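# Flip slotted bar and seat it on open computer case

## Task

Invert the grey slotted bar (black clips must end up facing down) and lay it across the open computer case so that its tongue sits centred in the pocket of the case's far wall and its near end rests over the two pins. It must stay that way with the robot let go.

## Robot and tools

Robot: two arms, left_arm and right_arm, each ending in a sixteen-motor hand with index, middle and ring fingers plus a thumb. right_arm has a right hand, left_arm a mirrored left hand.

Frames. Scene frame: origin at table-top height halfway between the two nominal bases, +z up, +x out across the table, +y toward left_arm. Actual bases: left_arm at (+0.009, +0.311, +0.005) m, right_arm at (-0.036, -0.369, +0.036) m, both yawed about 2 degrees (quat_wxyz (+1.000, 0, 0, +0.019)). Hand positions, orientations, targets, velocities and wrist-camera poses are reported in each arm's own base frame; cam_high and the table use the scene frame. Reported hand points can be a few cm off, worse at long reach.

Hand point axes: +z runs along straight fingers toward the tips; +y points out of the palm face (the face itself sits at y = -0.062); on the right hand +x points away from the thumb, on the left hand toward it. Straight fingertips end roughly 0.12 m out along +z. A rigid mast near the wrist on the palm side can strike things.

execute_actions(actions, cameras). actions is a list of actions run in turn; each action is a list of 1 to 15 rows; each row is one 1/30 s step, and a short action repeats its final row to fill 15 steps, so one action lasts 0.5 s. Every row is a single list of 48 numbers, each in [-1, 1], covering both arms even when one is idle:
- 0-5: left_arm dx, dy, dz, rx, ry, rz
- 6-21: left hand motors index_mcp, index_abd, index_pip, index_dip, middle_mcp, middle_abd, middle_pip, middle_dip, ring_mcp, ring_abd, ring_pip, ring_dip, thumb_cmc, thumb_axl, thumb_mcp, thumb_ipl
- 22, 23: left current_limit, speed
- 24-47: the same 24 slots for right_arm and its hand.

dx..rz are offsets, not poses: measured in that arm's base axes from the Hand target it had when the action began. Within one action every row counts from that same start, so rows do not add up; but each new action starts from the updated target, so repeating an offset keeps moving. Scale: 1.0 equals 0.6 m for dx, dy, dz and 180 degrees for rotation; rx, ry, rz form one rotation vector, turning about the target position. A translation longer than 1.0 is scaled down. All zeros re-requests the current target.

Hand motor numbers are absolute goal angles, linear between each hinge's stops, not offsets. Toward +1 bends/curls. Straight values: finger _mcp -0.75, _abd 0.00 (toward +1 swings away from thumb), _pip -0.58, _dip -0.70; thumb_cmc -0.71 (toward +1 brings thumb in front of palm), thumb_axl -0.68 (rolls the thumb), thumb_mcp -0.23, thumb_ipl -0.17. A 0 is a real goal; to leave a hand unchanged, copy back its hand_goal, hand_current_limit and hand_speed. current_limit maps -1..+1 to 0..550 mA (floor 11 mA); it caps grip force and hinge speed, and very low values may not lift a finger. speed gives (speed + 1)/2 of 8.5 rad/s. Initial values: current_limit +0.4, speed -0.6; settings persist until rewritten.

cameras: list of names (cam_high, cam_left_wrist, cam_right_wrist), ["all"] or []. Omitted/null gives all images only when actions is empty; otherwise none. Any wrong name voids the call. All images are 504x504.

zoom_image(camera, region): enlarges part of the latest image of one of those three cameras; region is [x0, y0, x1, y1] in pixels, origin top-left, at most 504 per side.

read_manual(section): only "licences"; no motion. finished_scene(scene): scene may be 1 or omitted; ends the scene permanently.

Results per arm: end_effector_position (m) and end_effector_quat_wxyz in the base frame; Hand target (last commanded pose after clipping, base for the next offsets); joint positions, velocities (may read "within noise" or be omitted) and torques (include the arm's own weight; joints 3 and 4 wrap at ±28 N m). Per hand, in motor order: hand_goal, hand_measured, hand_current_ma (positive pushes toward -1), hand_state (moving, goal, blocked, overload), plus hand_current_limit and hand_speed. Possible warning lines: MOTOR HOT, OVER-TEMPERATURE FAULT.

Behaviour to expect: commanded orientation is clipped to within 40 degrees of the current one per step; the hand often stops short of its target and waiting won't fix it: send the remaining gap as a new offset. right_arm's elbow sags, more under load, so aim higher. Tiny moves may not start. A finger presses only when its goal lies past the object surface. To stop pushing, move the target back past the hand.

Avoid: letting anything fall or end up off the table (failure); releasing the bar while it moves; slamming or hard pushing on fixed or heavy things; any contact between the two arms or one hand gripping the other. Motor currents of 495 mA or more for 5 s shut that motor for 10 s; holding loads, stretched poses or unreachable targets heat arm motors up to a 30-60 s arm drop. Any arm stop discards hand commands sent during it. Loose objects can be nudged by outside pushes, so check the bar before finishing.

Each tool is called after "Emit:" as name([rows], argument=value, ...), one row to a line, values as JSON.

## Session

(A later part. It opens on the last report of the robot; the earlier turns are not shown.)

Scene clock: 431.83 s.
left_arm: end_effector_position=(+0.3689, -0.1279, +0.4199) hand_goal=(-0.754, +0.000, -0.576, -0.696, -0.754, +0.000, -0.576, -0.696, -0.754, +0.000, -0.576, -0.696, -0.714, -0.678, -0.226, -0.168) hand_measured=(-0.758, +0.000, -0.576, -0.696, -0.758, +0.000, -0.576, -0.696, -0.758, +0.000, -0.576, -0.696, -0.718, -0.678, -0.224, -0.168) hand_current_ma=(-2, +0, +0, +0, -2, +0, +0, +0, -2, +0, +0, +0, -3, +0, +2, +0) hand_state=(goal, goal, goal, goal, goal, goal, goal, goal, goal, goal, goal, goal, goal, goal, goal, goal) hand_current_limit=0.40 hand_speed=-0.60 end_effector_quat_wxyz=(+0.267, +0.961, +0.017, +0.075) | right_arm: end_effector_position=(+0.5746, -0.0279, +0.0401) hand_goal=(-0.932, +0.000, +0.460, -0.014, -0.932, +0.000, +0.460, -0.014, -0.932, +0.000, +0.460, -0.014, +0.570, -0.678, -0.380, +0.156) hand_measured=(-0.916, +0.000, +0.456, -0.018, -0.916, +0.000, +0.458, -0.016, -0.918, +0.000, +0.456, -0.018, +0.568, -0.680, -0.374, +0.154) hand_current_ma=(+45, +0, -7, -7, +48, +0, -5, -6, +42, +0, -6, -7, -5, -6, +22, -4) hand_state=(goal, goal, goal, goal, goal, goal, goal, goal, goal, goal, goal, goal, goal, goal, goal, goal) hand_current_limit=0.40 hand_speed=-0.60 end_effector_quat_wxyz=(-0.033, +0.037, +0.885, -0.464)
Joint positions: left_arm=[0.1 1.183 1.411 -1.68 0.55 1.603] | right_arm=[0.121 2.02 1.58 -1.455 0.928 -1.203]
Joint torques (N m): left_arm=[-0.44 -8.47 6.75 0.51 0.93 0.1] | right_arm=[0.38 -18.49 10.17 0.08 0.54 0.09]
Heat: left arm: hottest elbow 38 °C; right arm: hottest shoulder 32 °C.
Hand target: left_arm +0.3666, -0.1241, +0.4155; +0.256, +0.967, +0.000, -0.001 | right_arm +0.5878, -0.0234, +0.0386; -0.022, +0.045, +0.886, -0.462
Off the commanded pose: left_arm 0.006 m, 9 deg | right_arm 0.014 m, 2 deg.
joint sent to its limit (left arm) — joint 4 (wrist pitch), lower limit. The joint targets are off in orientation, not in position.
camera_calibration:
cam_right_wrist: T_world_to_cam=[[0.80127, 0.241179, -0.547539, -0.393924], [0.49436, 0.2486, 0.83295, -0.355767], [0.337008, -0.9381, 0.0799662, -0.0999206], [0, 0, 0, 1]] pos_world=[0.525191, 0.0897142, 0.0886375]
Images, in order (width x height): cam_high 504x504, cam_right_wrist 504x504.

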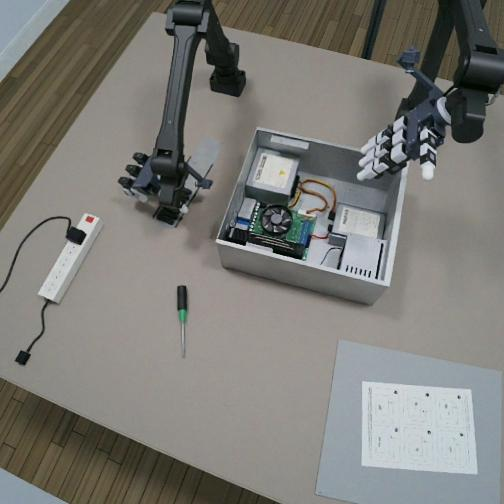

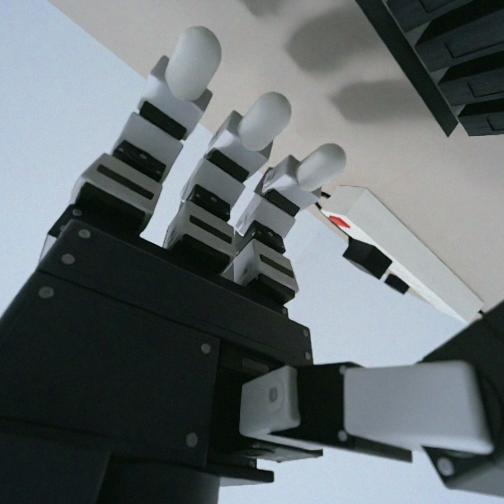

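Emit:
execute_actions([
  [[0,0,0,0,0,0,-0.754,0,-0.576,-0.696,-0.754,0,-0.576,-0.696,-0.754,0,-0.576,-0.696,-0.714,-0.678,-0.226,-0.168,0.4,-0.6,0,0,-0.025,-0.0195,-0.0077,0,-0.932,0,0.46,-0.014,-0.932,0,0.46,-0.014,-0.932,0,0.46,-0.014,0.571,-0.678,-0.38,0.157,0.4,-0.6]],
  [[0,0,0,0,0,0,-0.754,0,-0.576,-0.696,-0.754,0,-0.576,-0.696,-0.754,0,-0.576,-0.696,-0.714,-0.678,-0.226,-0.168,0.4,-0.6,0,0,-0.025,0,0,0,-0.932,0,0.46,-0.014,-0.932,0,0.46,-0.014,-0.932,0,0.46,-0.014,0.571,-0.678,-0.38,0.157,0.4,-0.6]],
], cameras=["cam_right_wrist"])

Emit:
zoom_image(camera="cam_right_wrist", region=[150, 0, 504, 354])

Scene clock: 444.20 s.
left_arm: end_effector_position=(+0.3689, -0.1279, +0.4199) hand_goal=(-0.754, +0.000, -0.576, -0.696, -0.754, +0.000, -0.576, -0.696, -0.754, +0.000, -0.576, -0.696, -0.714, -0.678, -0.226, -0.168) hand_measured=(-0.758, +0.000, -0.576, -0.696, -0.758, +0.000, -0.576, -0.696, -0.758, +0.000, -0.576, -0.696, -0.718, -0.678, -0.224, -0.168) hand_current_ma=(-2, +0, +0, +0, -2, +0, +0, +0, -2, +0, +0, +0, -3, +0, +2, +0) hand_state=(goal, goal, goal, goal, goal, goal, goal, goal, goal, goal, goal, goal, goal, goal, goal, goal) hand_current_limit=0.40 hand_speed=-0.60 end_effector_quat_wxyz=(+0.267, +0.961, +0.017, +0.075) | right_arm: end_effector_position=(+0.5884, -0.0283, +0.0222) hand_goal=(-0.932, +0.000, +0.460, -0.014, -0.932, +0.000, +0.460, -0.014, -0.932, +0.000, +0.460, -0.014, +0.570, -0.678, -0.380, +0.156) hand_measured=(-0.916, +0.000, +0.456, -0.018, -0.916, +0.000, +0.458, -0.016, -0.918, +0.000, +0.458, -0.018, +0.568, -0.680, -0.374, +0.154) hand_current_ma=(+45, +0, -6, -7, +47, +0, -5, -6, +42, +0, -6, -7, -4, -6, +21, -4) hand_state=(goal, goal, goal, goal, goal, goal, goal, goal, goal, goal, goal, goal, goal, goal, goal, goal) hand_current_limit=0.40 hand_speed=-0.60 end_effector_quat_wxyz=(-0.008, +0.055, +0.873, -0.485)
Joint positions: left_arm=[0.1 1.183 1.411 -1.68 0.55 1.603] | right_arm=[0.134 2.062 1.58 -1.415 0.977 -1.137]
Joint torques (N m): left_arm=[-0.5 -8.47 6.75 0.53 0.93 0.1] | right_arm=[0.73 -18.43 7.17 0.1 0.77 0.09]
Heat: left arm: hottest elbow 38 °C; right arm: hottest shoulder 33 °C.
Hand target: left_arm +0.3666, -0.1241, +0.4155; +0.256, +0.967, +0.000, -0.001 | right_arm +0.5879, -0.0236, +0.0087; -0.010, +0.052, +0.871, -0.488
Off the commanded pose: left_arm 0.006 m, 9 deg | right_arm 0.014 m, 1 deg.
joint sent to its limit (left arm) — joint 4 (wrist pitch), lower limit. The joint targets are off in orientation, not in position.
camera_calibration:
cam_right_wrist: T_world_to_cam=[[0.834283, 0.208214, -0.510508, -0.43586], [0.4464, 0.288325, 0.84711, -0.318548], [0.323573, -0.934621, 0.147598, -0.0969398], [0, 0, 0, 1]] pos_world=[0.537197, 0.0919957, 0.0616433]
Images, in order (width x height): cam_right_wrist 504x504.

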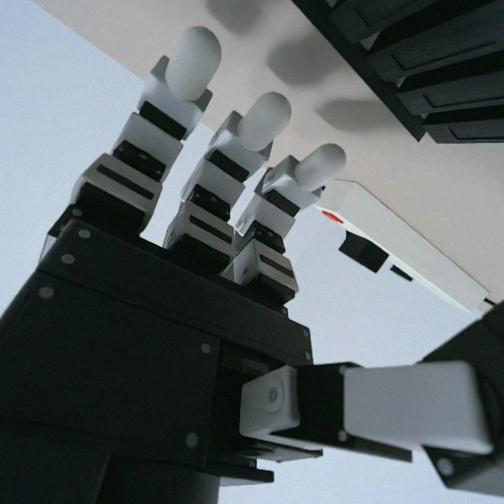

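Scaled by 1.424 from the camera's 504x504 image, which has a finer 720x720 frame.

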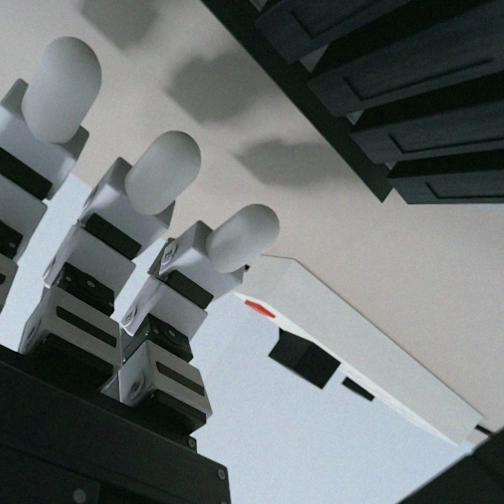

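Emit:
execute_actions([
  [[0,0,0,0,0,0,-0.754,0,-0.576,-0.696,-0.754,0,-0.576,-0.696,-0.754,0,-0.576,-0.696,-0.714,-0.678,-0.226,-0.168,0.4,-0.6,0,0,-0.025,0,0,0,-0.932,0,0.46,-0.014,-0.932,0,0.46,-0.014,-0.932,0,0.46,-0.014,0.571,-0.678,-0.38,0.157,0.4,-0.6]],
  [[0,0,0,0,0,0,-0.754,0,-0.576,-0.696,-0.754,0,-0.576,-0.696,-0.754,0,-0.576,-0.696,-0.714,-0.678,-0.226,-0.168,0.4,-0.6,0,0,-0.015,0,0,0,-0.932,0,0.46,-0.014,-0.932,0,0.46,-0.014,-0.932,0,0.46,-0.014,0.571,-0.678,-0.38,0.157,0.4,-0.6]],
], cameras=["cam_right_wrist"])

Emit:
zoom_image(camera="cam_right_wrist", region=[150, 0, 504, 354])

Scene clock: 447.47 s.
left_arm: end_effector_position=(+0.3689, -0.1279, +0.4199) hand_goal=(-0.754, +0.000, -0.576, -0.696, -0.754, +0.000, -0.576, -0.696, -0.754, +0.000, -0.576, -0.696, -0.714, -0.678, -0.226, -0.168) hand_measured=(-0.758, +0.000, -0.576, -0.696, -0.758, +0.000, -0.576, -0.696, -0.758, +0.000, -0.576, -0.696, -0.718, -0.678, -0.224, -0.168) hand_current_ma=(-2, +0, +0, +0, -2, +0, +0, +0, -2, +0, +0, +0, -3, +0, +2, +0) hand_state=(goal, goal, goal, goal, goal, goal, goal, goal, goal, goal, goal, goal, goal, goal, goal, goal) hand_current_limit=0.40 hand_speed=-0.60 end_effector_quat_wxyz=(+0.267, +0.961, +0.017, +0.075) | right_arm: end_effector_position=(+0.5895, -0.0282, -0.0006) hand_goal=(-0.932, +0.000, +0.460, -0.014, -0.932, +0.000, +0.460, -0.014, -0.932, +0.000, +0.460, -0.014, +0.570, -0.678, -0.380, +0.156) hand_measured=(-0.916, +0.000, +0.456, -0.018, -0.916, +0.000, +0.458, -0.016, -0.918, +0.000, +0.458, -0.018, +0.568, -0.680, -0.374, +0.154) hand_current_ma=(+45, +0, -6, -7, +47, +0, -5, -6, +42, +0, -6, -7, -4, -6, +21, -4) hand_state=(goal, goal, goal, goal, goal, goal, goal, goal, goal, goal, goal, goal, goal, goal, goal, goal) hand_current_limit=0.40 hand_speed=-0.60 end_effector_quat_wxyz=(-0.007, +0.056, +0.873, -0.485)
Joint positions: left_arm=[0.1 1.183 1.411 -1.68 0.55 1.603] | right_arm=[0.134 2.092 1.564 -1.367 0.977 -1.136]
Joint torques (N m): left_arm=[-0.44 -8.47 6.75 0.51 0.93 0.1] | right_arm=[0.73 -18.43 6.9 0.13 0.76 0.09]
Heat: left arm: hottest elbow 38 °C; right arm: hottest shoulder 33 °C.
Hand target: left_arm +0.3666, -0.1241, +0.4155; +0.256, +0.967, +0.000, -0.001 | right_arm +0.5878, -0.0236, -0.0154; -0.010, +0.052, +0.871, -0.488
Off the commanded pose: left_arm 0.006 m, 9 deg | right_arm 0.016 m, 1 deg.
joint sent to its limit (left arm) — joint 4 (wrist pitch), lower limit. The joint targets are off in orientation, not in position.
camera_calibration:
cam_right_wrist: T_world_to_cam=[[0.835644, 0.207847, -0.508427, -0.449235], [0.44433, 0.288369, 0.848182, -0.298474], [0.322907, -0.934689, 0.148622, -0.0934509], [0, 0, 0, 1]] pos_world=[0.538198, 0.0920953, 0.0386462]
Images, in order (width x height): cam_right_wrist 504x504.

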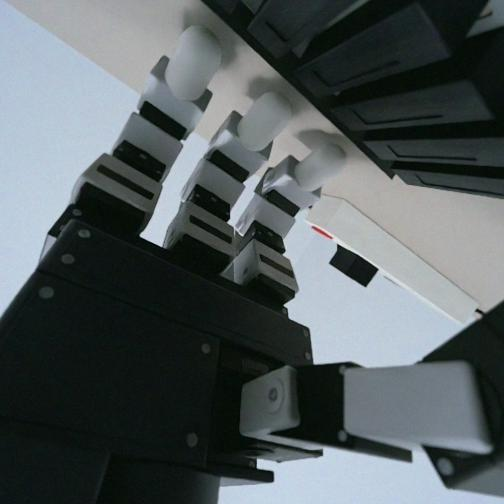

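Scaled by 1.424 from the camera's 504x504 image, which has a finer 720x720 frame.

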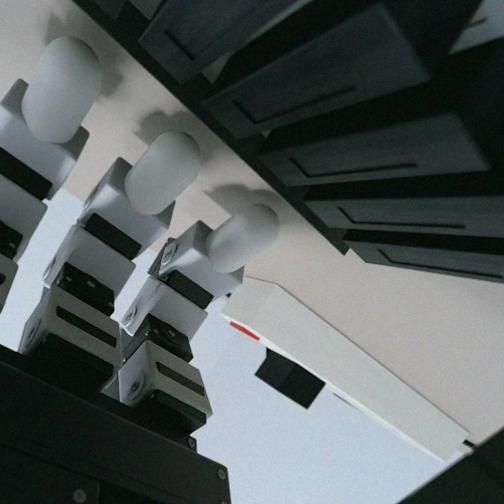

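Emit:
execute_actions([
  [[0,0,0,0,0,0,-0.754,0,-0.576,-0.696,-0.754,0,-0.576,-0.696,-0.754,0,-0.576,-0.696,-0.714,-0.678,-0.226,-0.168,0.4,-0.6,0,0,-0.006,0,0,0,-0.86,0,0.46,-0.014,-0.86,0,0.46,-0.014,-0.86,0,0.46,-0.014,0.571,-0.678,-0.3,0.157,0.4,-0.8]],
  [[0,0,0,0,0,0,-0.754,0,-0.576,-0.696,-0.754,0,-0.576,-0.696,-0.754,0,-0.576,-0.696,-0.714,-0.678,-0.226,-0.168,0.4,-0.6,0,0,0,0,0,0,-0.77,0,0.46,-0.014,-0.77,0,0.46,-0.014,-0.77,0,0.46,-0.014,0.571,-0.678,-0.23,0.157,0.4,-0.8]],
], cameras=["cam_high","cam_right_wrist"])

Emit:
zoom_image(camera="cam_right_wrist", region=[150, 0, 504, 354])

Emit:
zoom_image(camera="cam_high", region=[120, 150, 220, 250])

Scene clock: 453.80 s.
left_arm: end_effector_position=(+0.3689, -0.1279, +0.4199) hand_goal=(-0.754, +0.000, -0.576, -0.696, -0.754, +0.000, -0.576, -0.696, -0.754, +0.000, -0.576, -0.696, -0.714, -0.678, -0.226, -0.168) hand_measured=(-0.758, +0.000, -0.576, -0.696, -0.758, +0.000, -0.576, -0.696, -0.758, +0.000, -0.576, -0.696, -0.718, -0.678, -0.224, -0.168) hand_current_ma=(-2, +0, +0, +0, -2, +0, +0, +0, -2, +0, +0, +0, -3, +0, +2, +0) hand_state=(goal, goal, goal, goal, goal, goal, goal, goal, goal, goal, goal, goal, goal, goal, goal, goal) hand_current_limit=0.40 hand_speed=-0.60 end_effector_quat_wxyz=(+0.267, +0.961, +0.017, +0.075) | right_arm: end_effector_position=(+0.5909, -0.0286, -0.0018) hand_goal=(-0.770, +0.000, +0.460, -0.014, -0.770, +0.000, +0.460, -0.014, -0.770, +0.000, +0.460, -0.014, +0.570, -0.678, -0.230, +0.156) hand_measured=(-0.766, +0.000, +0.458, -0.016, -0.768, +0.000, +0.458, -0.016, -0.776, +0.000, +0.458, -0.016, +0.568, -0.680, -0.244, +0.154) hand_current_ma=(+8, +0, -5, -6, +3, +0, -3, -4, -12, +0, -3, -2, -4, -6, -49, -6) hand_state=(goal, goal, goal, goal, goal, goal, goal, goal, goal, goal, goal, goal, goal, goal, goal, goal) hand_current_limit=0.40 hand_speed=-0.80 end_effector_quat_wxyz=(-0.004, +0.056, +0.872, -0.486)
Joint positions: left_arm=[0.1 1.183 1.411 -1.68 0.55 1.603] | right_arm=[0.134 2.095 1.564 -1.36 0.982 -1.136]
Joint torques (N m): left_arm=[-0.44 -8.47 6.75 0.54 0.94 0.1] | right_arm=[0.73 -18.26 6.72 0.14 0.62 0.09]
Heat: left arm: hottest elbow 38 °C; right arm: hottest shoulder 32 °C.
Hand target: left_arm +0.3666, -0.1241, +0.4155; +0.256, +0.967, +0.000, -0.001 | right_arm +0.5879, -0.0236, -0.0190; -0.010, +0.052, +0.871, -0.488
Off the commanded pose: left_arm 0.006 m, 9 deg | right_arm 0.018 m, 1 deg.
joint sent to its limit (left arm) — joint 4 (wrist pitch), lower limit. The joint targets are off in orientation, not in position.
camera_calibration:
cam_right_wrist: T_world_to_cam=[[0.837755, 0.207258, -0.505184, -0.452238], [0.439964, 0.29176, 0.849298, -0.295241], [0.323416, -0.933767, 0.153238, -0.0944274], [0, 0, 0, 1]] pos_world=[0.539299, 0.0916963, 0.0367541]
Images, in order (width x height): cam_high 504x504, cam_right_wrist 504x504.

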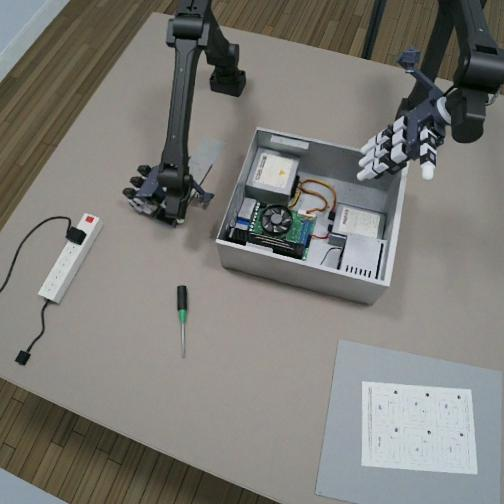

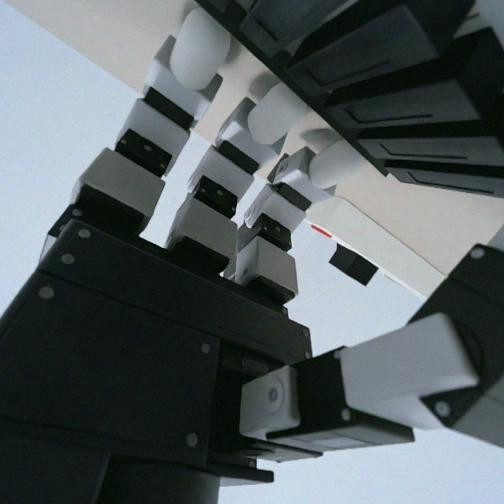

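Scaled by 1.424 from the camera's 504x504 image, which has a finer 720x720 frame.

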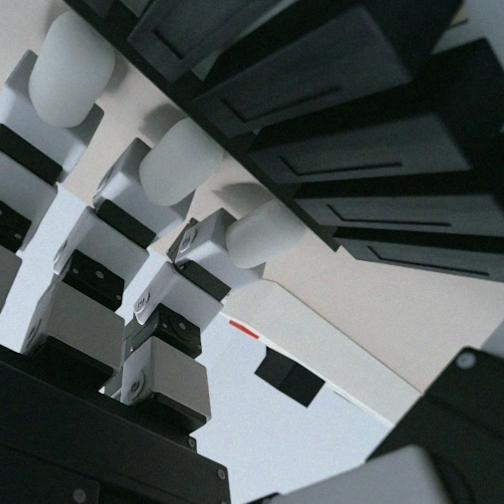

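Scaled by 5.040 from the camera's 504x504 image, which has a finer 720x720 frame.

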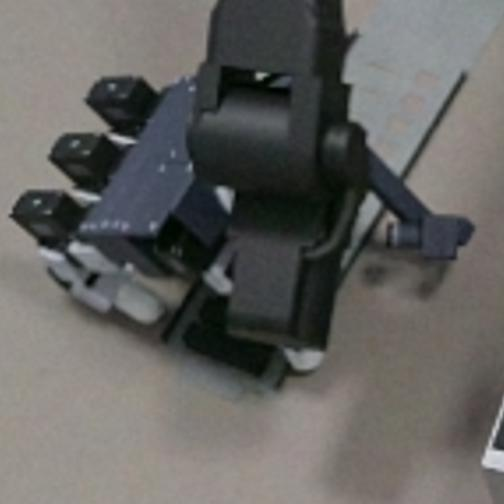

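Emit:
execute_actions([
  [[0,0,0,0,0,0,-0.754,0,-0.576,-0.696,-0.754,0,-0.576,-0.696,-0.754,0,-0.576,-0.696,-0.714,-0.678,-0.226,-0.168,0.4,-0.6,0,0,0,0,0,0,-0.70,0,0.46,-0.014,-0.70,0,0.46,-0.014,-0.70,0,0.46,-0.014,0.571,-0.678,-0.17,0.157,0.4,-0.8]],
  [[0,0,0,0,0,0,-0.754,0,-0.576,-0.696,-0.754,0,-0.576,-0.696,-0.754,0,-0.576,-0.696,-0.714,-0.678,-0.226,-0.168,0.4,-0.6,0,0,0,0,0,0,-0.65,0,0.46,-0.014,-0.65,0,0.46,-0.014,-0.64,0,0.46,-0.014,0.571,-0.678,-0.1,0.157,0.5,-0.8]],
], cameras=["cam_high","cam_right_wrist"])

Emit:
zoom_image(camera="cam_right_wrist", region=[150, 0, 504, 354])

Emit:
zoom_image(camera="cam_high", region=[120, 150, 220, 250])

Scene clock: 457.97 s.
left_arm: end_effector_position=(+0.3689, -0.1279, +0.4199) hand_goal=(-0.754, +0.000, -0.576, -0.696, -0.754, +0.000, -0.576, -0.696, -0.754, +0.000, -0.576, -0.696, -0.714, -0.678, -0.226, -0.168) hand_measured=(-0.758, +0.000, -0.576, -0.696, -0.758, +0.000, -0.576, -0.696, -0.758, +0.000, -0.576, -0.696, -0.718, -0.678, -0.224, -0.168) hand_current_ma=(-2, +0, +0, +0, -2, +0, +0, +0, -2, +0, +0, +0, -3, +0, +2, +0) hand_state=(goal, goal, goal, goal, goal, goal, goal, goal, goal, goal, goal, goal, goal, goal, goal, goal) hand_current_limit=0.40 hand_speed=-0.60 end_effector_quat_wxyz=(+0.267, +0.961, +0.017, +0.075) | right_arm: end_effector_position=(+0.5912, -0.0290, -0.0015) hand_goal=(-0.650, +0.000, +0.460, -0.014, -0.650, +0.000, +0.460, -0.014, -0.640, +0.000, +0.460, -0.014, +0.570, -0.678, -0.100, +0.156) hand_measured=(-0.688, +0.000, +0.444, -0.018, -0.680, +0.000, +0.448, -0.018, -0.668, +0.000, +0.448, -0.016, +0.570, -0.680, -0.212, +0.132) hand_current_ma=(-132, +0, -45, -6, -99, +0, -32, -8, -97, +0, -33, -6, +0, -4, -412, -99) hand_state=(blocked, goal, goal, goal, blocked, goal, goal, goal, blocked, goal, goal, goal, goal, goal, blocked, blocked) hand_current_limit=0.50 hand_speed=-0.80 end_effector_quat_wxyz=(-0.004, +0.057, +0.872, -0.487)
Joint positions: left_arm=[0.1 1.183 1.411 -1.68 0.55 1.603] | right_arm=[0.134 2.095 1.564 -1.36 0.984 -1.135]
Joint torques (N m): left_arm=[-0.44 -8.47 6.75 0.53 0.93 0.1] | right_arm=[0.73 -18.26 6.72 0.16 0.53 0.08]
Heat: left arm: hottest elbow 38 °C; right arm: hottest shoulder 32 °C.
Hand target: left_arm +0.3666, -0.1241, +0.4155; +0.256, +0.967, +0.000, -0.001 | right_arm +0.5879, -0.0236, -0.0190; -0.010, +0.052, +0.871, -0.488
Off the commanded pose: left_arm 0.006 m, 9 deg | right_arm 0.019 m, 1 deg.
joint sent to its limit (left arm) — joint 4 (wrist pitch), lower limit. The joint targets are off in orientation, not in position.
camera_calibration:
cam_right_wrist: T_world_to_cam=[[0.838547, 0.206061, -0.504358, -0.45269], [0.438677, 0.293641, 0.849316, -0.294722], [0.323111, -0.933442, 0.155837, -0.0947338], [0, 0, 0, 1]] pos_world=[0.539499, 0.0913958, 0.0367576]
Images, in order (width x height): cam_high 504x504, cam_right_wrist 504x504.

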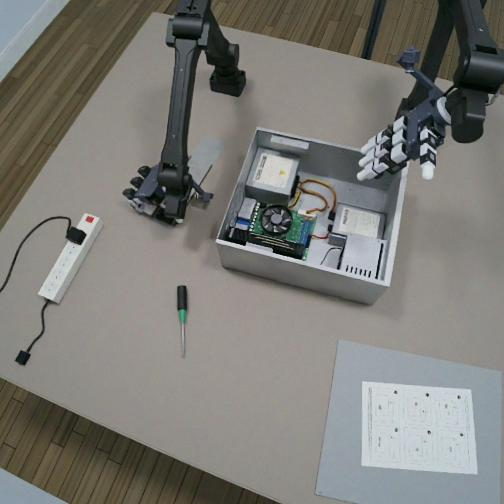

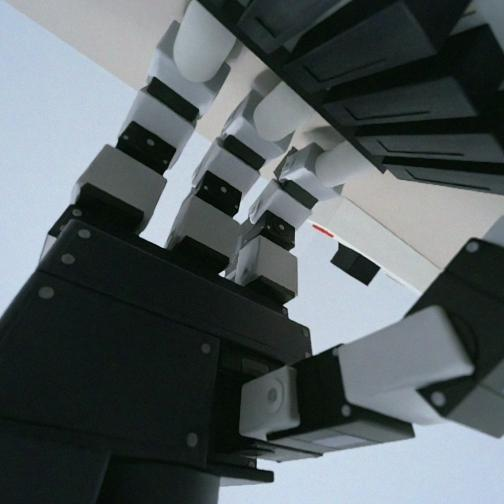

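Scaled by 1.424 from the camera's 504x504 image, which has a finer 720x720 frame.

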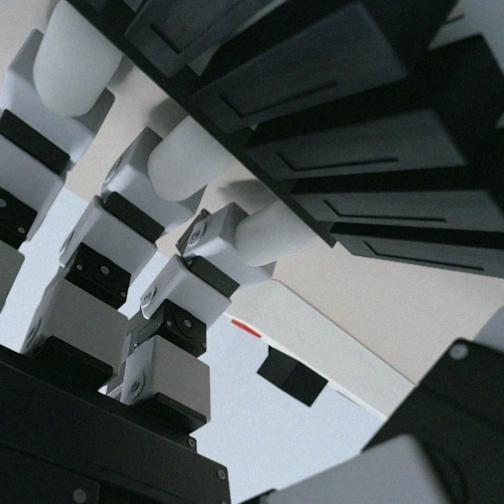

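Scaled by 5.040 from the camera's 504x504 image, which has a finer 720x720 frame.

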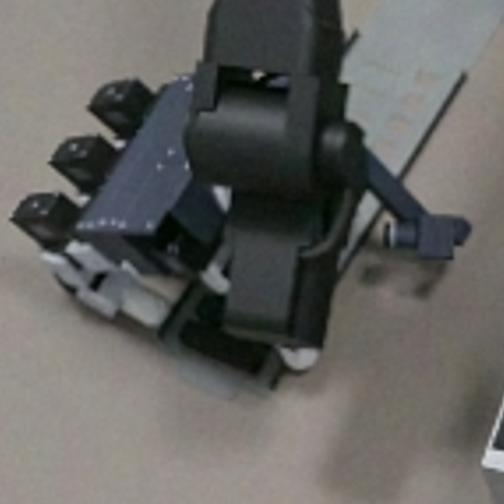

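Emit:
execute_actions([
  [[0,0,0,0,0,0,-0.754,0,-0.576,-0.696,-0.754,0,-0.576,-0.696,-0.754,0,-0.576,-0.696,-0.714,-0.678,-0.226,-0.168,0.4,-0.6,0,0,0,0,0,0,-0.60,0,0.46,-0.014,-0.60,0,0.46,-0.014,-0.59,0,0.46,-0.014,0.571,-0.678,-0.05,0.157,0.65,-0.8]],
  [[0,0,0,0,0,0,-0.754,0,-0.576,-0.696,-0.754,0,-0.576,-0.696,-0.754,0,-0.576,-0.696,-0.714,-0.678,-0.226,-0.168,0.4,-0.6,0,0,0.02,0,0,0,-0.60,0,0.46,-0.014,-0.60,0,0.46,-0.014,-0.59,0,0.46,-0.014,0.571,-0.678,-0.05,0.157,0.65,-0.8]],
], cameras=["cam_right_wrist"])

Emit:
zoom_image(camera="cam_right_wrist", region=[150, 0, 504, 354])

Scene clock: 461.50 s.
left_arm: end_effector_position=(+0.3689, -0.1279, +0.4199) hand_goal=(-0.754, +0.000, -0.576, -0.696, -0.754, +0.000, -0.576, -0.696, -0.754, +0.000, -0.576, -0.696, -0.714, -0.678, -0.226, -0.168) hand_measured=(-0.758, +0.000, -0.576, -0.696, -0.758, +0.000, -0.576, -0.696, -0.758, +0.000, -0.576, -0.696, -0.718, -0.678, -0.224, -0.168) hand_current_ma=(-2, +0, +0, +0, -2, +0, +0, +0, -2, +0, +0, +0, -3, +0, +2, +0) hand_state=(goal, goal, goal, goal, goal, goal, goal, goal, goal, goal, goal, goal, goal, goal, goal, goal) hand_current_limit=0.40 hand_speed=-0.60 end_effector_quat_wxyz=(+0.267, +0.961, +0.017, +0.075) | right_arm: end_effector_position=(+0.5905, -0.0297, -0.0011) hand_goal=(-0.600, +0.000, +0.460, -0.014, -0.600, +0.000, +0.460, -0.014, -0.590, +0.000, +0.460, -0.014, +0.570, -0.678, -0.050, +0.156) hand_measured=(-0.664, +0.000, +0.436, -0.018, -0.650, +0.000, +0.442, -0.020, -0.632, +0.000, +0.440, -0.022, +0.562, -0.680, -0.212, +0.120) hand_current_ma=(-252, +0, -71, -11, -186, +0, -53, -17, -149, +0, -58, -18, -21, -4, -454, -168) hand_state=(blocked, goal, blocked, goal, blocked, goal, goal, goal, blocked, goal, goal, goal, goal, goal, blocked, blocked) hand_current_limit=0.65 hand_speed=-0.80 end_effector_quat_wxyz=(-0.004, +0.057, +0.871, -0.489)
Joint positions: left_arm=[0.1 1.183 1.411 -1.68 0.55 1.603] | right_arm=[0.134 2.095 1.564 -1.365 0.987 -1.132]
Joint torques (N m): left_arm=[-0.5 -8.47 6.75 0.53 0.93 0.1] | right_arm=[0.79 -19.49 7.45 -0.68 0.42 0.05]
Heat: left arm: hottest elbow 38 °C; right arm: hottest shoulder 33 °C.
Hand target: left_arm +0.3666, -0.1241, +0.4155; +0.256, +0.967, +0.000, -0.001 | right_arm +0.5879, -0.0236, -0.0070; -0.010, +0.052, +0.871, -0.488
Off the commanded pose: left_arm 0.006 m, 9 deg | right_arm 0.009 m, 1 deg.
joint sent to its limit (left arm) — joint 4 (wrist pitch), lower limit. The joint targets are off in orientation, not in position.
camera_calibration:
cam_right_wrist: T_world_to_cam=[[0.837911, 0.203692, -0.506374, -0.451483], [0.440119, 0.296537, 0.847562, -0.295418], [0.3228, -0.933046, 0.158823, -0.0950339], [0, 0, 0, 1]] pos_world=[0.538999, 0.0908947, 0.0368589]
Images, in order (width x height): cam_right_wrist 504x504.

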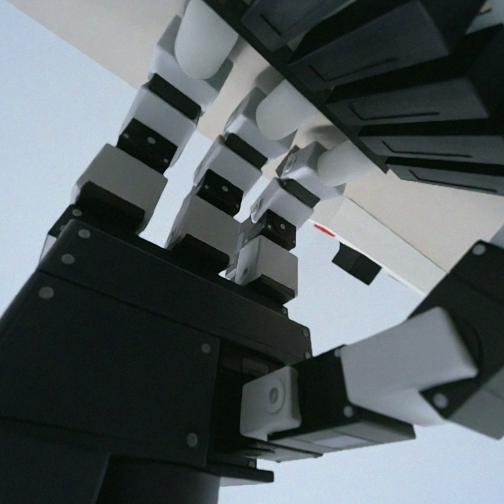

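Scaled by 1.424 from the camera's 504x504 image, which has a finer 720x720 frame.

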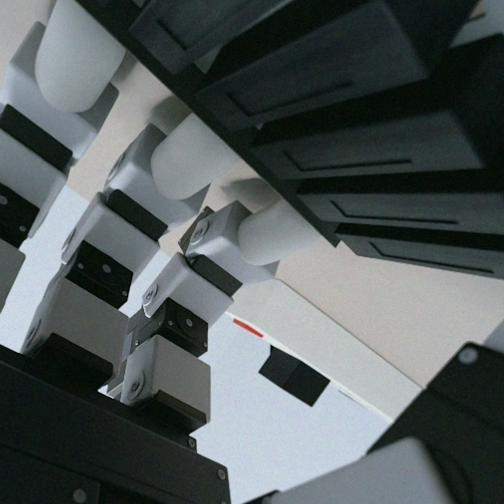

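Emit:
execute_actions([
  [[0,0,0,0,0,0,-0.754,0,-0.576,-0.696,-0.754,0,-0.576,-0.696,-0.754,0,-0.576,-0.696,-0.714,-0.678,-0.226,-0.168,0.4,-0.6,0,0,0.015,0,0,0,-0.60,0,0.46,-0.014,-0.60,0,0.46,-0.014,-0.59,0,0.46,-0.014,0.571,-0.678,-0.05,0.157,0.65,-0.8]],
  [[0,0,0,0,0,0,-0.754,0,-0.576,-0.696,-0.754,0,-0.576,-0.696,-0.754,0,-0.576,-0.696,-0.714,-0.678,-0.226,-0.168,0.4,-0.6,0,0,0.015,0,0,0,-0.60,0,0.46,-0.014,-0.60,0,0.46,-0.014,-0.59,0,0.46,-0.014,0.571,-0.678,-0.05,0.157,0.65,-0.8]],
], cameras=["cam_right_wrist"])

Emit:
zoom_image(camera="cam_right_wrist", region=[150, 0, 504, 354])

Scene clock: 464.63 s.
left_arm: end_effector_position=(+0.3689, -0.1279, +0.4199) hand_goal=(-0.754, +0.000, -0.576, -0.696, -0.754, +0.000, -0.576, -0.696, -0.754, +0.000, -0.576, -0.696, -0.714, -0.678, -0.226, -0.168) hand_measured=(-0.758, +0.000, -0.576, -0.696, -0.758, +0.000, -0.576, -0.696, -0.758, +0.000, -0.576, -0.696, -0.718, -0.678, -0.224, -0.168) hand_current_ma=(-2, +0, +0, +0, -2, +0, +0, +0, -2, +0, +0, +0, -3, +0, +2, +0) hand_state=(goal, goal, goal, goal, goal, goal, goal, goal, goal, goal, goal, goal, goal, goal, goal, goal) hand_current_limit=0.40 hand_speed=-0.60 end_effector_quat_wxyz=(+0.267, +0.961, +0.017, +0.075) | right_arm: end_effector_position=(+0.5854, -0.0306, -0.0003) hand_goal=(-0.600, +0.000, +0.460, -0.014, -0.600, +0.000, +0.460, -0.014, -0.590, +0.000, +0.460, -0.014, +0.570, -0.678, -0.050, +0.156) hand_measured=(-0.664, +0.000, +0.436, -0.018, -0.638, +0.000, +0.438, -0.024, -0.610, +0.000, +0.438, -0.026, +0.548, -0.682, -0.212, +0.120) hand_current_ma=(-252, +0, -75, -11, -139, +0, -62, -29, -61, +0, -66, -30, -65, -11, -454, -171) hand_state=(blocked, goal, blocked, goal, blocked, goal, blocked, goal, goal, goal, blocked, goal, blocked, goal, blocked, blocked) hand_current_limit=0.65 hand_speed=-0.80 end_effector_quat_wxyz=(-0.013, +0.056, +0.870, -0.490)
Joint positions: left_arm=[0.1 1.183 1.411 -1.68 0.55 1.603] | right_arm=[0.134 2.095 1.564 -1.392 0.985 -1.118]
Joint torques (N m): left_arm=[-0.44 -8.53 6.75 0.54 0.93 0.1] | right_arm=[0.73 -21.36 8.47 -1.1 0.47 -0.07]
Heat: left arm: hottest elbow 37 °C; right arm: hottest shoulder 33 °C.
Hand target: left_arm +0.3666, -0.1241, +0.4155; +0.256, +0.967, +0.000, -0.001 | right_arm +0.5879, -0.0236, +0.0110; -0.010, +0.052, +0.871, -0.488
Off the commanded pose: left_arm 0.006 m, 9 deg | right_arm 0.014 m, 1 deg.
joint sent to its limit (left arm) — joint 4 (wrist pitch), lower limit. The joint targets are off in orientation, not in position.
camera_calibration:
cam_right_wrist: T_world_to_cam=[[0.831561, 0.195655, -0.519833, -0.443208], [0.455364, 0.295753, 0.839746, -0.302452], [0.318043, -0.935013, 0.156843, -0.0915294], [0, 0, 0, 1]] pos_world=[0.53539, 0.0905858, 0.0379446]
Images, in order (width x height): cam_right_wrist 504x504.

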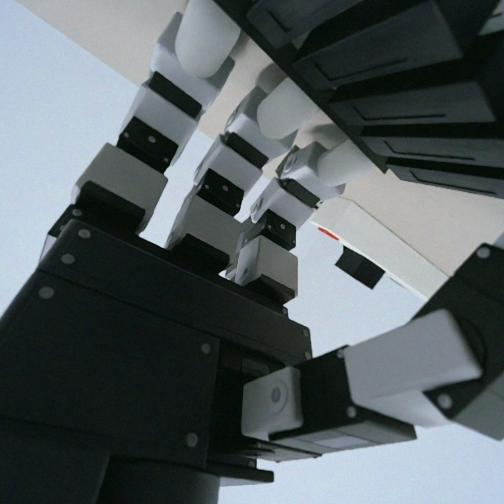

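Scaled by 1.424 from the camera's 504x504 image, which has a finer 720x720 frame.

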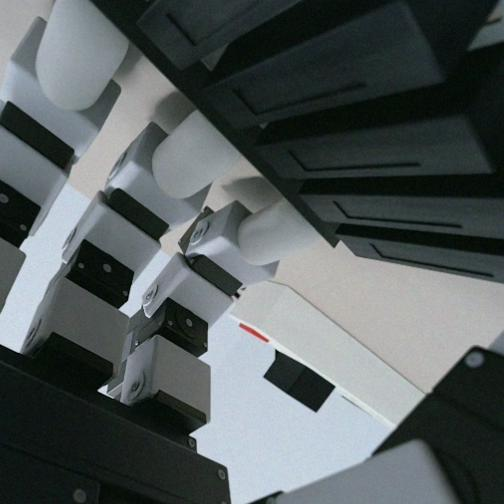

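Emit:
execute_actions([
  [[0,0,0,0,0,0,-0.754,0,-0.576,-0.696,-0.754,0,-0.576,-0.696,-0.754,0,-0.576,-0.696,-0.714,-0.678,-0.226,-0.168,0.4,-0.6,0,0,0.03,0,0,0,-0.59,0,0.46,-0.014,-0.59,0,0.46,-0.014,-0.57,0,0.46,-0.014,0.571,-0.678,-0.05,0.157,0.7,-0.8]],
  [[0,0,0,0,0,0,-0.754,0,-0.576,-0.696,-0.754,0,-0.576,-0.696,-0.754,0,-0.576,-0.696,-0.714,-0.678,-0.226,-0.168,0.4,-0.6,0,0,0.03,0,0,0,-0.59,0,0.46,-0.014,-0.59,0,0.46,-0.014,-0.57,0,0.46,-0.014,0.571,-0.678,-0.05,0.157,0.7,-0.8]],
], cameras=["cam_right_wrist"])

Emit:
zoom_image(camera="cam_right_wrist", region=[150, 0, 504, 354])

Scene clock: 470.23 s.
left_arm: end_effector_position=(+0.3689, -0.1279, +0.4199) hand_goal=(-0.754, +0.000, -0.576, -0.696, -0.754, +0.000, -0.576, -0.696, -0.754, +0.000, -0.576, -0.696, -0.714, -0.678, -0.226, -0.168) hand_measured=(-0.758, +0.000, -0.576, -0.696, -0.758, +0.000, -0.576, -0.696, -0.758, +0.000, -0.576, -0.696, -0.718, -0.678, -0.224, -0.168) hand_current_ma=(-2, +0, +0, +0, -2, +0, +0, +0, -2, +0, +0, +0, -3, +0, +2, +0) hand_state=(goal, goal, goal, goal, goal, goal, goal, goal, goal, goal, goal, goal, goal, goal, goal, goal) hand_current_limit=0.40 hand_speed=-0.60 end_effector_quat_wxyz=(+0.267, +0.961, +0.017, +0.075) | right_arm: end_effector_position=(+0.5702, -0.0317, +0.0169) hand_goal=(-0.590, +0.000, +0.460, -0.014, -0.590, +0.000, +0.460, -0.014, -0.570, +0.000, +0.460, -0.014, +0.570, -0.678, -0.050, +0.156) hand_measured=(-0.660, +0.000, +0.424, -0.028, -0.610, +0.000, +0.440, -0.022, -0.568, +0.000, +0.456, -0.018, +0.540, -0.684, -0.212, +0.118) hand_current_ma=(-279, +0, -120, -39, -67, +0, -56, -21, +5, +0, -11, -8, -95, -18, -468, -177) hand_state=(blocked, goal, blocked, goal, blocked, goal, goal, goal, goal, goal, goal, goal, blocked, goal, blocked, blocked) hand_current_limit=0.70 hand_speed=-0.80 end_effector_quat_wxyz=(-0.036, +0.044, +0.869, -0.492)
Joint positions: left_arm=[0.1 1.183 1.411 -1.68 0.55 1.603] | right_arm=[0.134 2.067 1.564 -1.471 0.98 -1.118]
Joint torques (N m): left_arm=[-0.44 -8.47 6.75 0.53 0.94 0.1] | right_arm=[0.73 -22.59 10.89 -0.96 0.63 -0.08]
Heat: left arm: hottest elbow 37 °C; right arm: hottest shoulder 33 °C.
Hand target: left_arm +0.3666, -0.1241, +0.4155; +0.256, +0.967, +0.000, -0.001 | right_arm +0.5879, -0.0235, +0.0470; -0.010, +0.052, +0.871, -0.488
Off the commanded pose: left_arm 0.006 m, 9 deg | right_arm 0.036 m, 3 deg.
joint sent to its limit (left arm) — joint 4 (wrist pitch), lower limit. The joint targets are off in orientation, not in position.
camera_calibration:
cam_right_wrist: T_world_to_cam=[[0.803949, 0.193096, -0.562477, -0.405008], [0.498812, 0.296042, 0.814583, -0.333969], [0.32381, -0.935453, 0.141684, -0.0935282], [0, 0, 0, 1]] pos_world=[0.522479, 0.0895832, 0.0574897]
Images, in order (width x height): cam_right_wrist 504x504.

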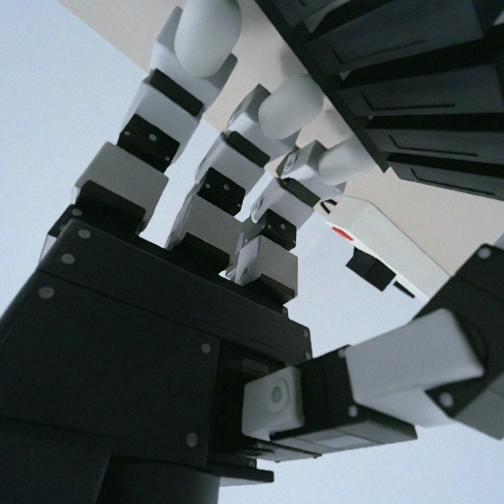

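Scaled by 1.424 from the camera's 504x504 image, which has a finer 720x720 frame.

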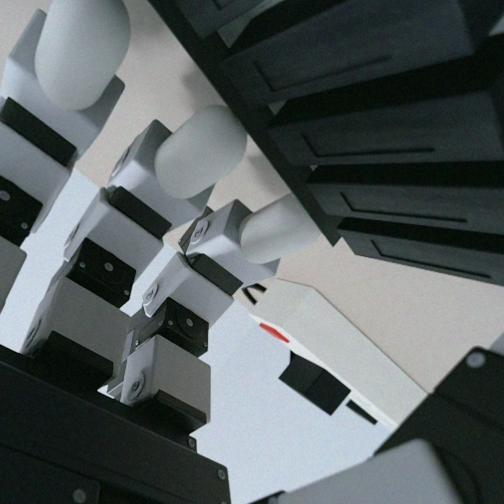

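Emit:
execute_actions([
  [[0,0,0,0,0,0,-0.754,0,-0.576,-0.696,-0.754,0,-0.576,-0.696,-0.754,0,-0.576,-0.696,-0.714,-0.678,-0.226,-0.168,0.4,-0.6,0,0,-0.03,0,0,0,-0.59,0,0.46,-0.014,-0.59,0,0.46,-0.014,-0.57,0,0.46,-0.014,0.571,-0.678,-0.05,0.157,0.65,-0.8]],
  [[0,0,0,0,0,0,-0.754,0,-0.576,-0.696,-0.754,0,-0.576,-0.696,-0.754,0,-0.576,-0.696,-0.714,-0.678,-0.226,-0.168,0.4,-0.6,0,0,-0.03,0,0,0,-0.62,0,0.46,-0.014,-0.62,0,0.46,-0.014,-0.62,0,0.46,-0.014,0.571,-0.678,-0.1,0.157,0.4,-0.8]],
  [[0,0,0,0,0,0,-0.754,0,-0.576,-0.696,-0.754,0,-0.576,-0.696,-0.754,0,-0.576,-0.696,-0.714,-0.678,-0.226,-0.168,0.4,-0.6,0,0,0,0,0,0,-0.85,0,0.46,-0.014,-0.85,0,0.46,-0.014,-0.85,0,0.46,-0.014,0.571,-0.678,-0.32,0.157,0.4,-0.7]],
  [[0,0,0,0,0,0,-0.754,0,-0.576,-0.696,-0.754,0,-0.576,-0.696,-0.754,0,-0.576,-0.696,-0.714,-0.678,-0.226,-0.168,0.4,-0.6,0,0,0.08,0,0,0,-0.932,0,0.46,-0.014,-0.932,0,0.46,-0.014,-0.932,0,0.46,-0.014,0.571,-0.678,-0.38,0.157,0.4,-0.6]],
], cameras=["cam_right_wrist", "cam_high"])

Emit:
zoom_image(camera="cam_high", region=[120, 110, 260, 250])

Scene clock: 485.80 s.
left_arm: end_effector_position=(+0.3689, -0.1279, +0.4199) hand_goal=(-0.754, +0.000, -0.576, -0.696, -0.754, +0.000, -0.576, -0.696, -0.754, +0.000, -0.576, -0.696, -0.714, -0.678, -0.226, -0.168) hand_measured=(-0.758, +0.000, -0.576, -0.696, -0.758, +0.000, -0.576, -0.696, -0.758, +0.000, -0.576, -0.696, -0.718, -0.678, -0.224, -0.168) hand_current_ma=(-2, +0, +0, +0, -2, +0, +0, +0, -2, +0, +0, +0, -3, +0, +2, +0) hand_state=(goal, goal, goal, goal, goal, goal, goal, goal, goal, goal, goal, goal, goal, goal, goal, goal) hand_current_limit=0.40 hand_speed=-0.60 end_effector_quat_wxyz=(+0.267, +0.961, +0.017, +0.075) | right_arm: end_effector_position=(+0.5715, -0.0313, +0.0345) hand_goal=(-0.932, +0.000, +0.460, -0.014, -0.932, +0.000, +0.460, -0.014, -0.932, +0.000, +0.460, -0.014, +0.570, -0.678, -0.380, +0.156) hand_measured=(-0.916, +0.000, +0.456, -0.018, -0.914, +0.000, +0.458, -0.016, -0.916, +0.000, +0.458, -0.018, +0.568, -0.680, -0.374, +0.154) hand_current_ma=(+49, +0, -6, -7, +52, +0, -5, -6, +46, +0, -6, -7, -4, -6, +21, -4) hand_state=(goal, goal, goal, goal, goal, goal, goal, goal, goal, goal, goal, goal, goal, goal, goal, goal) hand_current_limit=0.40 hand_speed=-0.60 end_effector_quat_wxyz=(-0.032, +0.046, +0.869, -0.492)
Joint positions: left_arm=[0.1 1.183 1.411 -1.68 0.55 1.603] | right_arm=[0.134 2.044 1.578 -1.5 0.98 -1.118]
Joint torques (N m): left_arm=[-0.5 -8.47 6.75 0.53 0.93 0.1] | right_arm=[0.73 -21.66 11.04 -0.84 0.66 -0.08]
Heat: left arm: hottest elbow 37 °C; right arm: hottest shoulder 34 °C.
Hand target: left_arm +0.3666, -0.1241, +0.4155; +0.256, +0.967, +0.000, -0.001 | right_arm +0.5879, -0.0234, +0.0591; -0.010, +0.052, +0.871, -0.488
Off the commanded pose: left_arm 0.006 m, 9 deg | right_arm 0.031 m, 3 deg.
joint sent to its limit (left arm) — joint 4 (wrist pitch), lower limit. The joint targets are off in orientation, not in position.
camera_calibration:
cam_right_wrist: T_world_to_cam=[[0.808312, 0.193973, -0.555883, -0.398937], [0.492207, 0.295433, 0.818811, -0.345543], [0.323053, -0.935464, 0.143327, -0.095764], [0, 0, 0, 1]] pos_world=[0.523481, 0.0898839, 0.0748975]
Images, in order (width x height): cam_high 504x504, cam_right_wrist 504x504.

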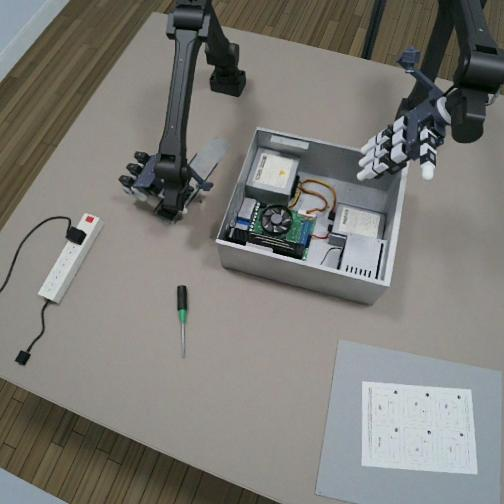

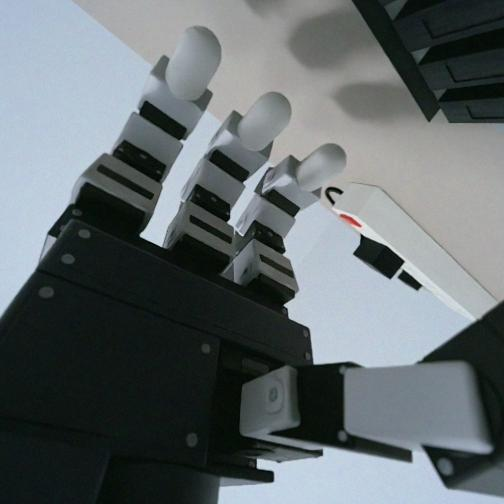

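Scaled by 3.600 from the camera's 504x504 image, which has a finer 720x720 frame.

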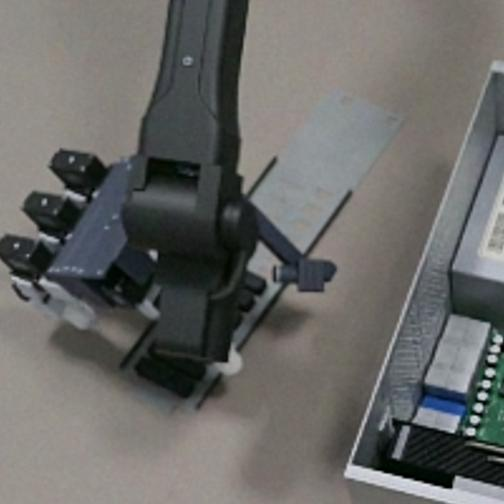

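Emit:
execute_actions([
  [[0,0,0,0,0,0,-0.754,0,-0.576,-0.696,-0.754,0,-0.576,-0.696,-0.754,0,-0.576,-0.696,-0.714,-0.678,-0.226,-0.168,0.4,-0.6,-0.0845,0.0127,0.05,0,0,-0.0081,-0.932,0,0.46,-0.014,-0.932,0,0.46,-0.014,-0.932,0,0.46,-0.014,0.571,-0.678,-0.38,0.157,0.4,-0.6]],
  [[0,0,0,0,0,0,-0.754,0,-0.576,-0.696,-0.754,0,-0.576,-0.696,-0.754,0,-0.576,-0.696,-0.714,-0.678,-0.226,-0.168,0.4,-0.6,-0.0845,0.0127,0,0,0,-0.0081,-0.932,0,0.46,-0.014,-0.932,0,0.46,-0.014,-0.932,0,0.46,-0.014,0.571,-0.678,-0.38,0.157,0.4,-0.6]],
  [[0,0,0,0,0,0,-0.754,0,-0.576,-0.696,-0.754,0,-0.576,-0.696,-0.754,0,-0.576,-0.696,-0.714,-0.678,-0.226,-0.168,0.4,-0.6,-0.0845,0.0127,0,0,0,-0.0081,-0.932,0,0.46,-0.014,-0.932,0,0.46,-0.014,-0.932,0,0.46,-0.014,0.571,-0.678,-0.38,0.157,0.4,-0.6]],
], cameras=["cam_right_wrist", "cam_high"])

Emit:
zoom_image(camera="cam_high", region=[120, 110, 260, 250])

Scene clock: 497.50 s.
left_arm: end_effector_position=(+0.3689, -0.1279, +0.4199) hand_goal=(-0.754, +0.000, -0.576, -0.696, -0.754, +0.000, -0.576, -0.696, -0.754, +0.000, -0.576, -0.696, -0.714, -0.678, -0.226, -0.168) hand_measured=(-0.758, +0.000, -0.576, -0.696, -0.758, +0.000, -0.576, -0.696, -0.758, +0.000, -0.576, -0.696, -0.718, -0.678, -0.224, -0.168) hand_current_ma=(-2, +0, +0, +0, -2, +0, +0, +0, -2, +0, +0, +0, -3, +0, +2, +0) hand_state=(goal, goal, goal, goal, goal, goal, goal, goal, goal, goal, goal, goal, goal, goal, goal, goal) hand_current_limit=0.40 hand_speed=-0.60 end_effector_quat_wxyz=(+0.267, +0.961, +0.017, +0.075) | right_arm: end_effector_position=(+0.4393, -0.0033, +0.0825) hand_goal=(-0.932, +0.000, +0.460, -0.014, -0.932, +0.000, +0.460, -0.014, -0.932, +0.000, +0.460, -0.014, +0.570, -0.678, -0.380, +0.156) hand_measured=(-0.918, +0.000, +0.458, -0.018, -0.916, +0.000, +0.458, -0.016, -0.918, +0.000, +0.458, -0.018, +0.568, -0.680, -0.374, +0.154) hand_current_ma=(+43, +0, -6, -7, +48, +0, -4, -6, +42, +0, -5, -7, -2, -5, +17, -4) hand_state=(goal, goal, goal, goal, goal, goal, goal, goal, goal, goal, goal, goal, goal, goal, goal, goal) hand_current_limit=0.40 hand_speed=-0.60 end_effector_quat_wxyz=(-0.033, +0.082, +0.869, -0.488)
Joint positions: left_arm=[0.1 1.183 1.411 -1.68 0.55 1.603] | right_arm=[0.236 1.731 1.223 -1.626 0.905 -0.868]
Joint torques (N m): left_arm=[-0.5 -8.47 6.75 0.53 0.93 0.1] | right_arm=[0.62 -16.03 6.5 -1.25 0.44 0.08]
Heat: left arm: hottest elbow 37 °C; right arm: hottest shoulder 34 °C.
Hand target: left_arm +0.3666, -0.1241, +0.4155; +0.256, +0.967, +0.000, -0.001 | right_arm +0.4357, -0.0006, +0.0889; -0.028, +0.085, +0.869, -0.487
Off the commanded pose: left_arm 0.006 m, 9 deg | right_arm 0.008 m, 1 deg.
joint sent to its limit (left arm) — joint 4 (wrist pitch), lower limit. The joint targets are off in orientation, not in position.
camera_calibration:
cam_right_wrist: T_world_to_cam=[[0.837561, 0.144996, -0.526752, -0.286207], [0.481124, 0.261076, 0.836874, -0.324768], [0.258866, -0.954366, 0.148906, -0.00604542], [0, 0, 0, 1]] pos_world=[0.397534, 0.120519, 0.12193]
Images, in order (width x height): cam_high 504x504, cam_right_wrist 504x504.

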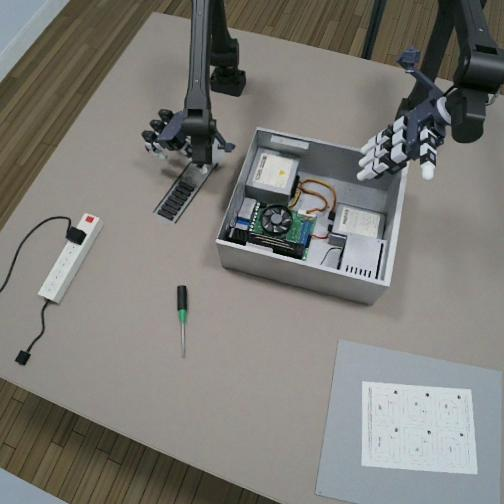

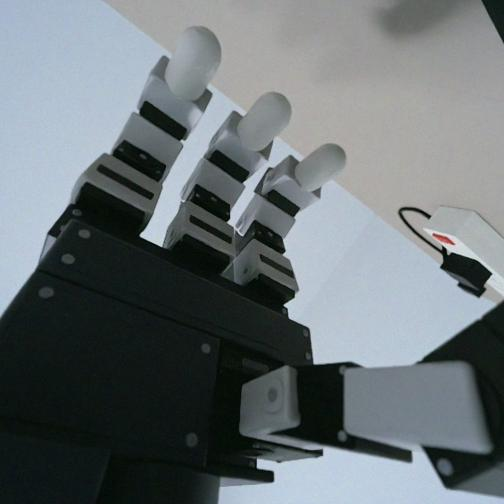

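Scaled by 3.600 from the camera's 504x504 image, which has a finer 720x720 frame.

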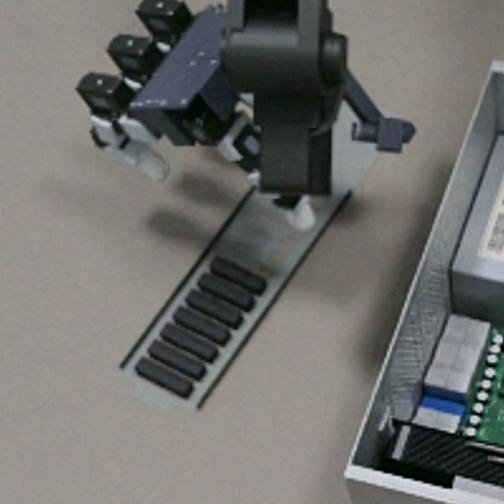

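Emit:
execute_actions([
  [[0,0,0,0,0,0,-0.754,0,-0.576,-0.696,-0.754,0,-0.576,-0.696,-0.754,0,-0.576,-0.696,-0.714,-0.678,-0.226,-0.168,0.4,-0.6,0,0.003,-0.05,0,0,0,-0.932,0,0.46,-0.014,-0.932,0,0.46,-0.014,-0.932,0,0.46,-0.014,0.571,-0.678,-0.38,0.157,0.4,-0.6]],
  [[0,0,0,0,0,0,-0.754,0,-0.576,-0.696,-0.754,0,-0.576,-0.696,-0.754,0,-0.576,-0.696,-0.714,-0.678,-0.226,-0.168,0.4,-0.6,0,0,-0.05,0,0,0,-0.932,0,0.46,-0.014,-0.932,0,0.46,-0.014,-0.932,0,0.46,-0.014,0.571,-0.678,-0.38,0.157,0.4,-0.6]],
  [[0,0,0,0,0,0,-0.754,0,-0.576,-0.696,-0.754,0,-0.576,-0.696,-0.754,0,-0.576,-0.696,-0.714,-0.678,-0.226,-0.168,0.4,-0.6,0,0,-0.03,0,0,0,-0.932,0,0.46,-0.014,-0.932,0,0.46,-0.014,-0.932,0,0.46,-0.014,0.571,-0.678,-0.38,0.157,0.4,-0.6]],
], cameras=["cam_right_wrist", "cam_high"])

Emit:
zoom_image(camera="cam_high", region=[130, 120, 240, 230])

Emit:
zoom_image(camera="cam_right_wrist", region=[150, 0, 504, 354])

Scene clock: 505.17 s.
left_arm: end_effector_position=(+0.3689, -0.1279, +0.4199) hand_goal=(-0.754, +0.000, -0.576, -0.696, -0.754, +0.000, -0.576, -0.696, -0.754, +0.000, -0.576, -0.696, -0.714, -0.678, -0.226, -0.168) hand_measured=(-0.758, +0.000, -0.576, -0.696, -0.758, +0.000, -0.576, -0.696, -0.758, +0.000, -0.576, -0.696, -0.718, -0.678, -0.224, -0.168) hand_current_ma=(-2, +0, +0, +0, -2, +0, +0, +0, -2, +0, +0, +0, -3, +0, +2, +0) hand_state=(goal, goal, goal, goal, goal, goal, goal, goal, goal, goal, goal, goal, goal, goal, goal, goal) hand_current_limit=0.40 hand_speed=-0.60 end_effector_quat_wxyz=(+0.267, +0.961, +0.017, +0.075) | right_arm: end_effector_position=(+0.4370, -0.0023, +0.0197) hand_goal=(-0.932, +0.000, +0.460, -0.014, -0.932, +0.000, +0.460, -0.014, -0.932, +0.000, +0.460, -0.014, +0.570, -0.678, -0.380, +0.156) hand_measured=(-0.918, +0.000, +0.458, -0.018, -0.916, +0.000, +0.458, -0.016, -0.918, +0.000, +0.458, -0.018, +0.568, -0.680, -0.374, +0.154) hand_current_ma=(+43, +0, -6, -7, +47, +0, -4, -6, +41, +0, -5, -7, -2, -5, +17, -4) hand_state=(goal, goal, goal, goal, goal, goal, goal, goal, goal, goal, goal, goal, goal, goal, goal, goal) hand_current_limit=0.40 hand_speed=-0.60 end_effector_quat_wxyz=(-0.027, +0.087, +0.870, -0.485)
Joint positions: left_arm=[0.1 1.183 1.411 -1.68 0.55 1.603] | right_arm=[0.24 1.812 1.144 -1.457 0.902 -0.859]
Joint torques (N m): left_arm=[-0.44 -8.47 6.75 0.53 0.94 0.1] | right_arm=[0.73 -13.33 5.9 -0.38 0.48 0.08]
Heat: left arm: hottest elbow 37 °C; right arm: hottest shoulder 33 °C.
Hand target: left_arm +0.3666, -0.1241, +0.4155; +0.256, +0.967, +0.000, -0.001 | right_arm +0.4358, +0.0012, +0.0110; -0.028, +0.085, +0.869, -0.487
Off the commanded pose: left_arm 0.006 m, 9 deg | right_arm 0.009 m, 0 deg.
joint sent to its limit (left arm) — joint 4 (wrist pitch), lower limit. The joint targets are off in orientation, not in position.
camera_calibration:
cam_right_wrist: T_world_to_cam=[[0.845927, 0.14418, -0.513439, -0.321393], [0.469074, 0.256892, 0.844971, -0.26619], [0.253726, -0.955625, 0.149681, 0.00711082], [0, 0, 0, 1]] pos_world=[0.394934, 0.121516, 0.0588428]
Images, in order (width x height): cam_high 504x504, cam_right_wrist 504x504.

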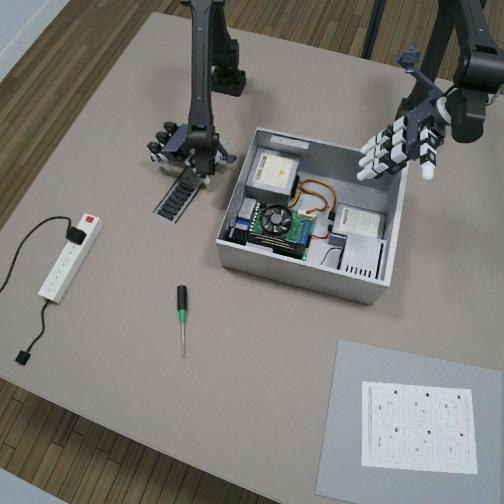

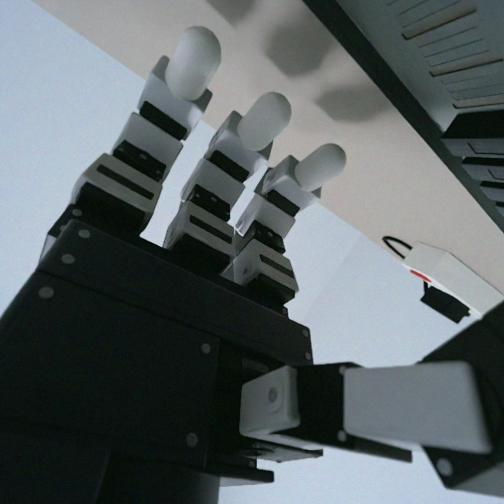

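Scaled by 4.582 from the camera's 504x504 image, which has a finer 720x720 frame.

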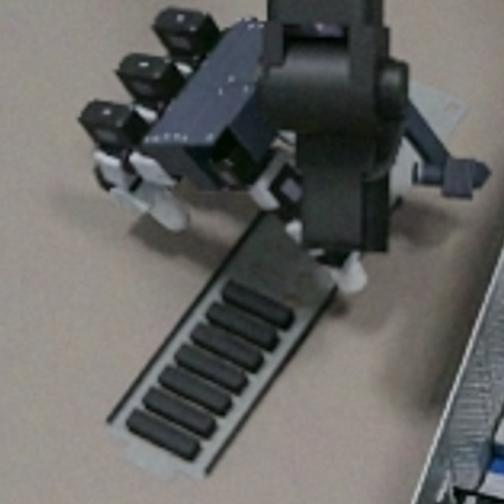

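Scaled by 1.424 from the camera's 504x504 image, which has a finer 720x720 frame.

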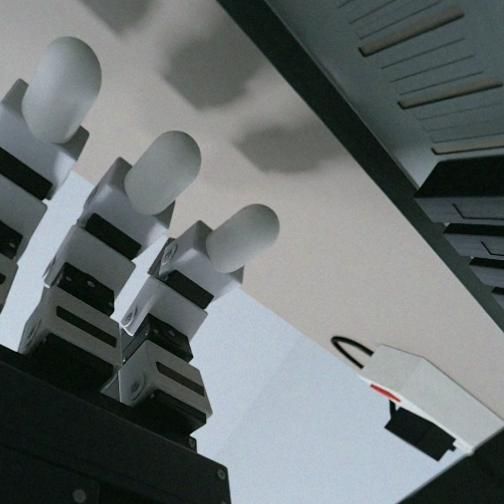

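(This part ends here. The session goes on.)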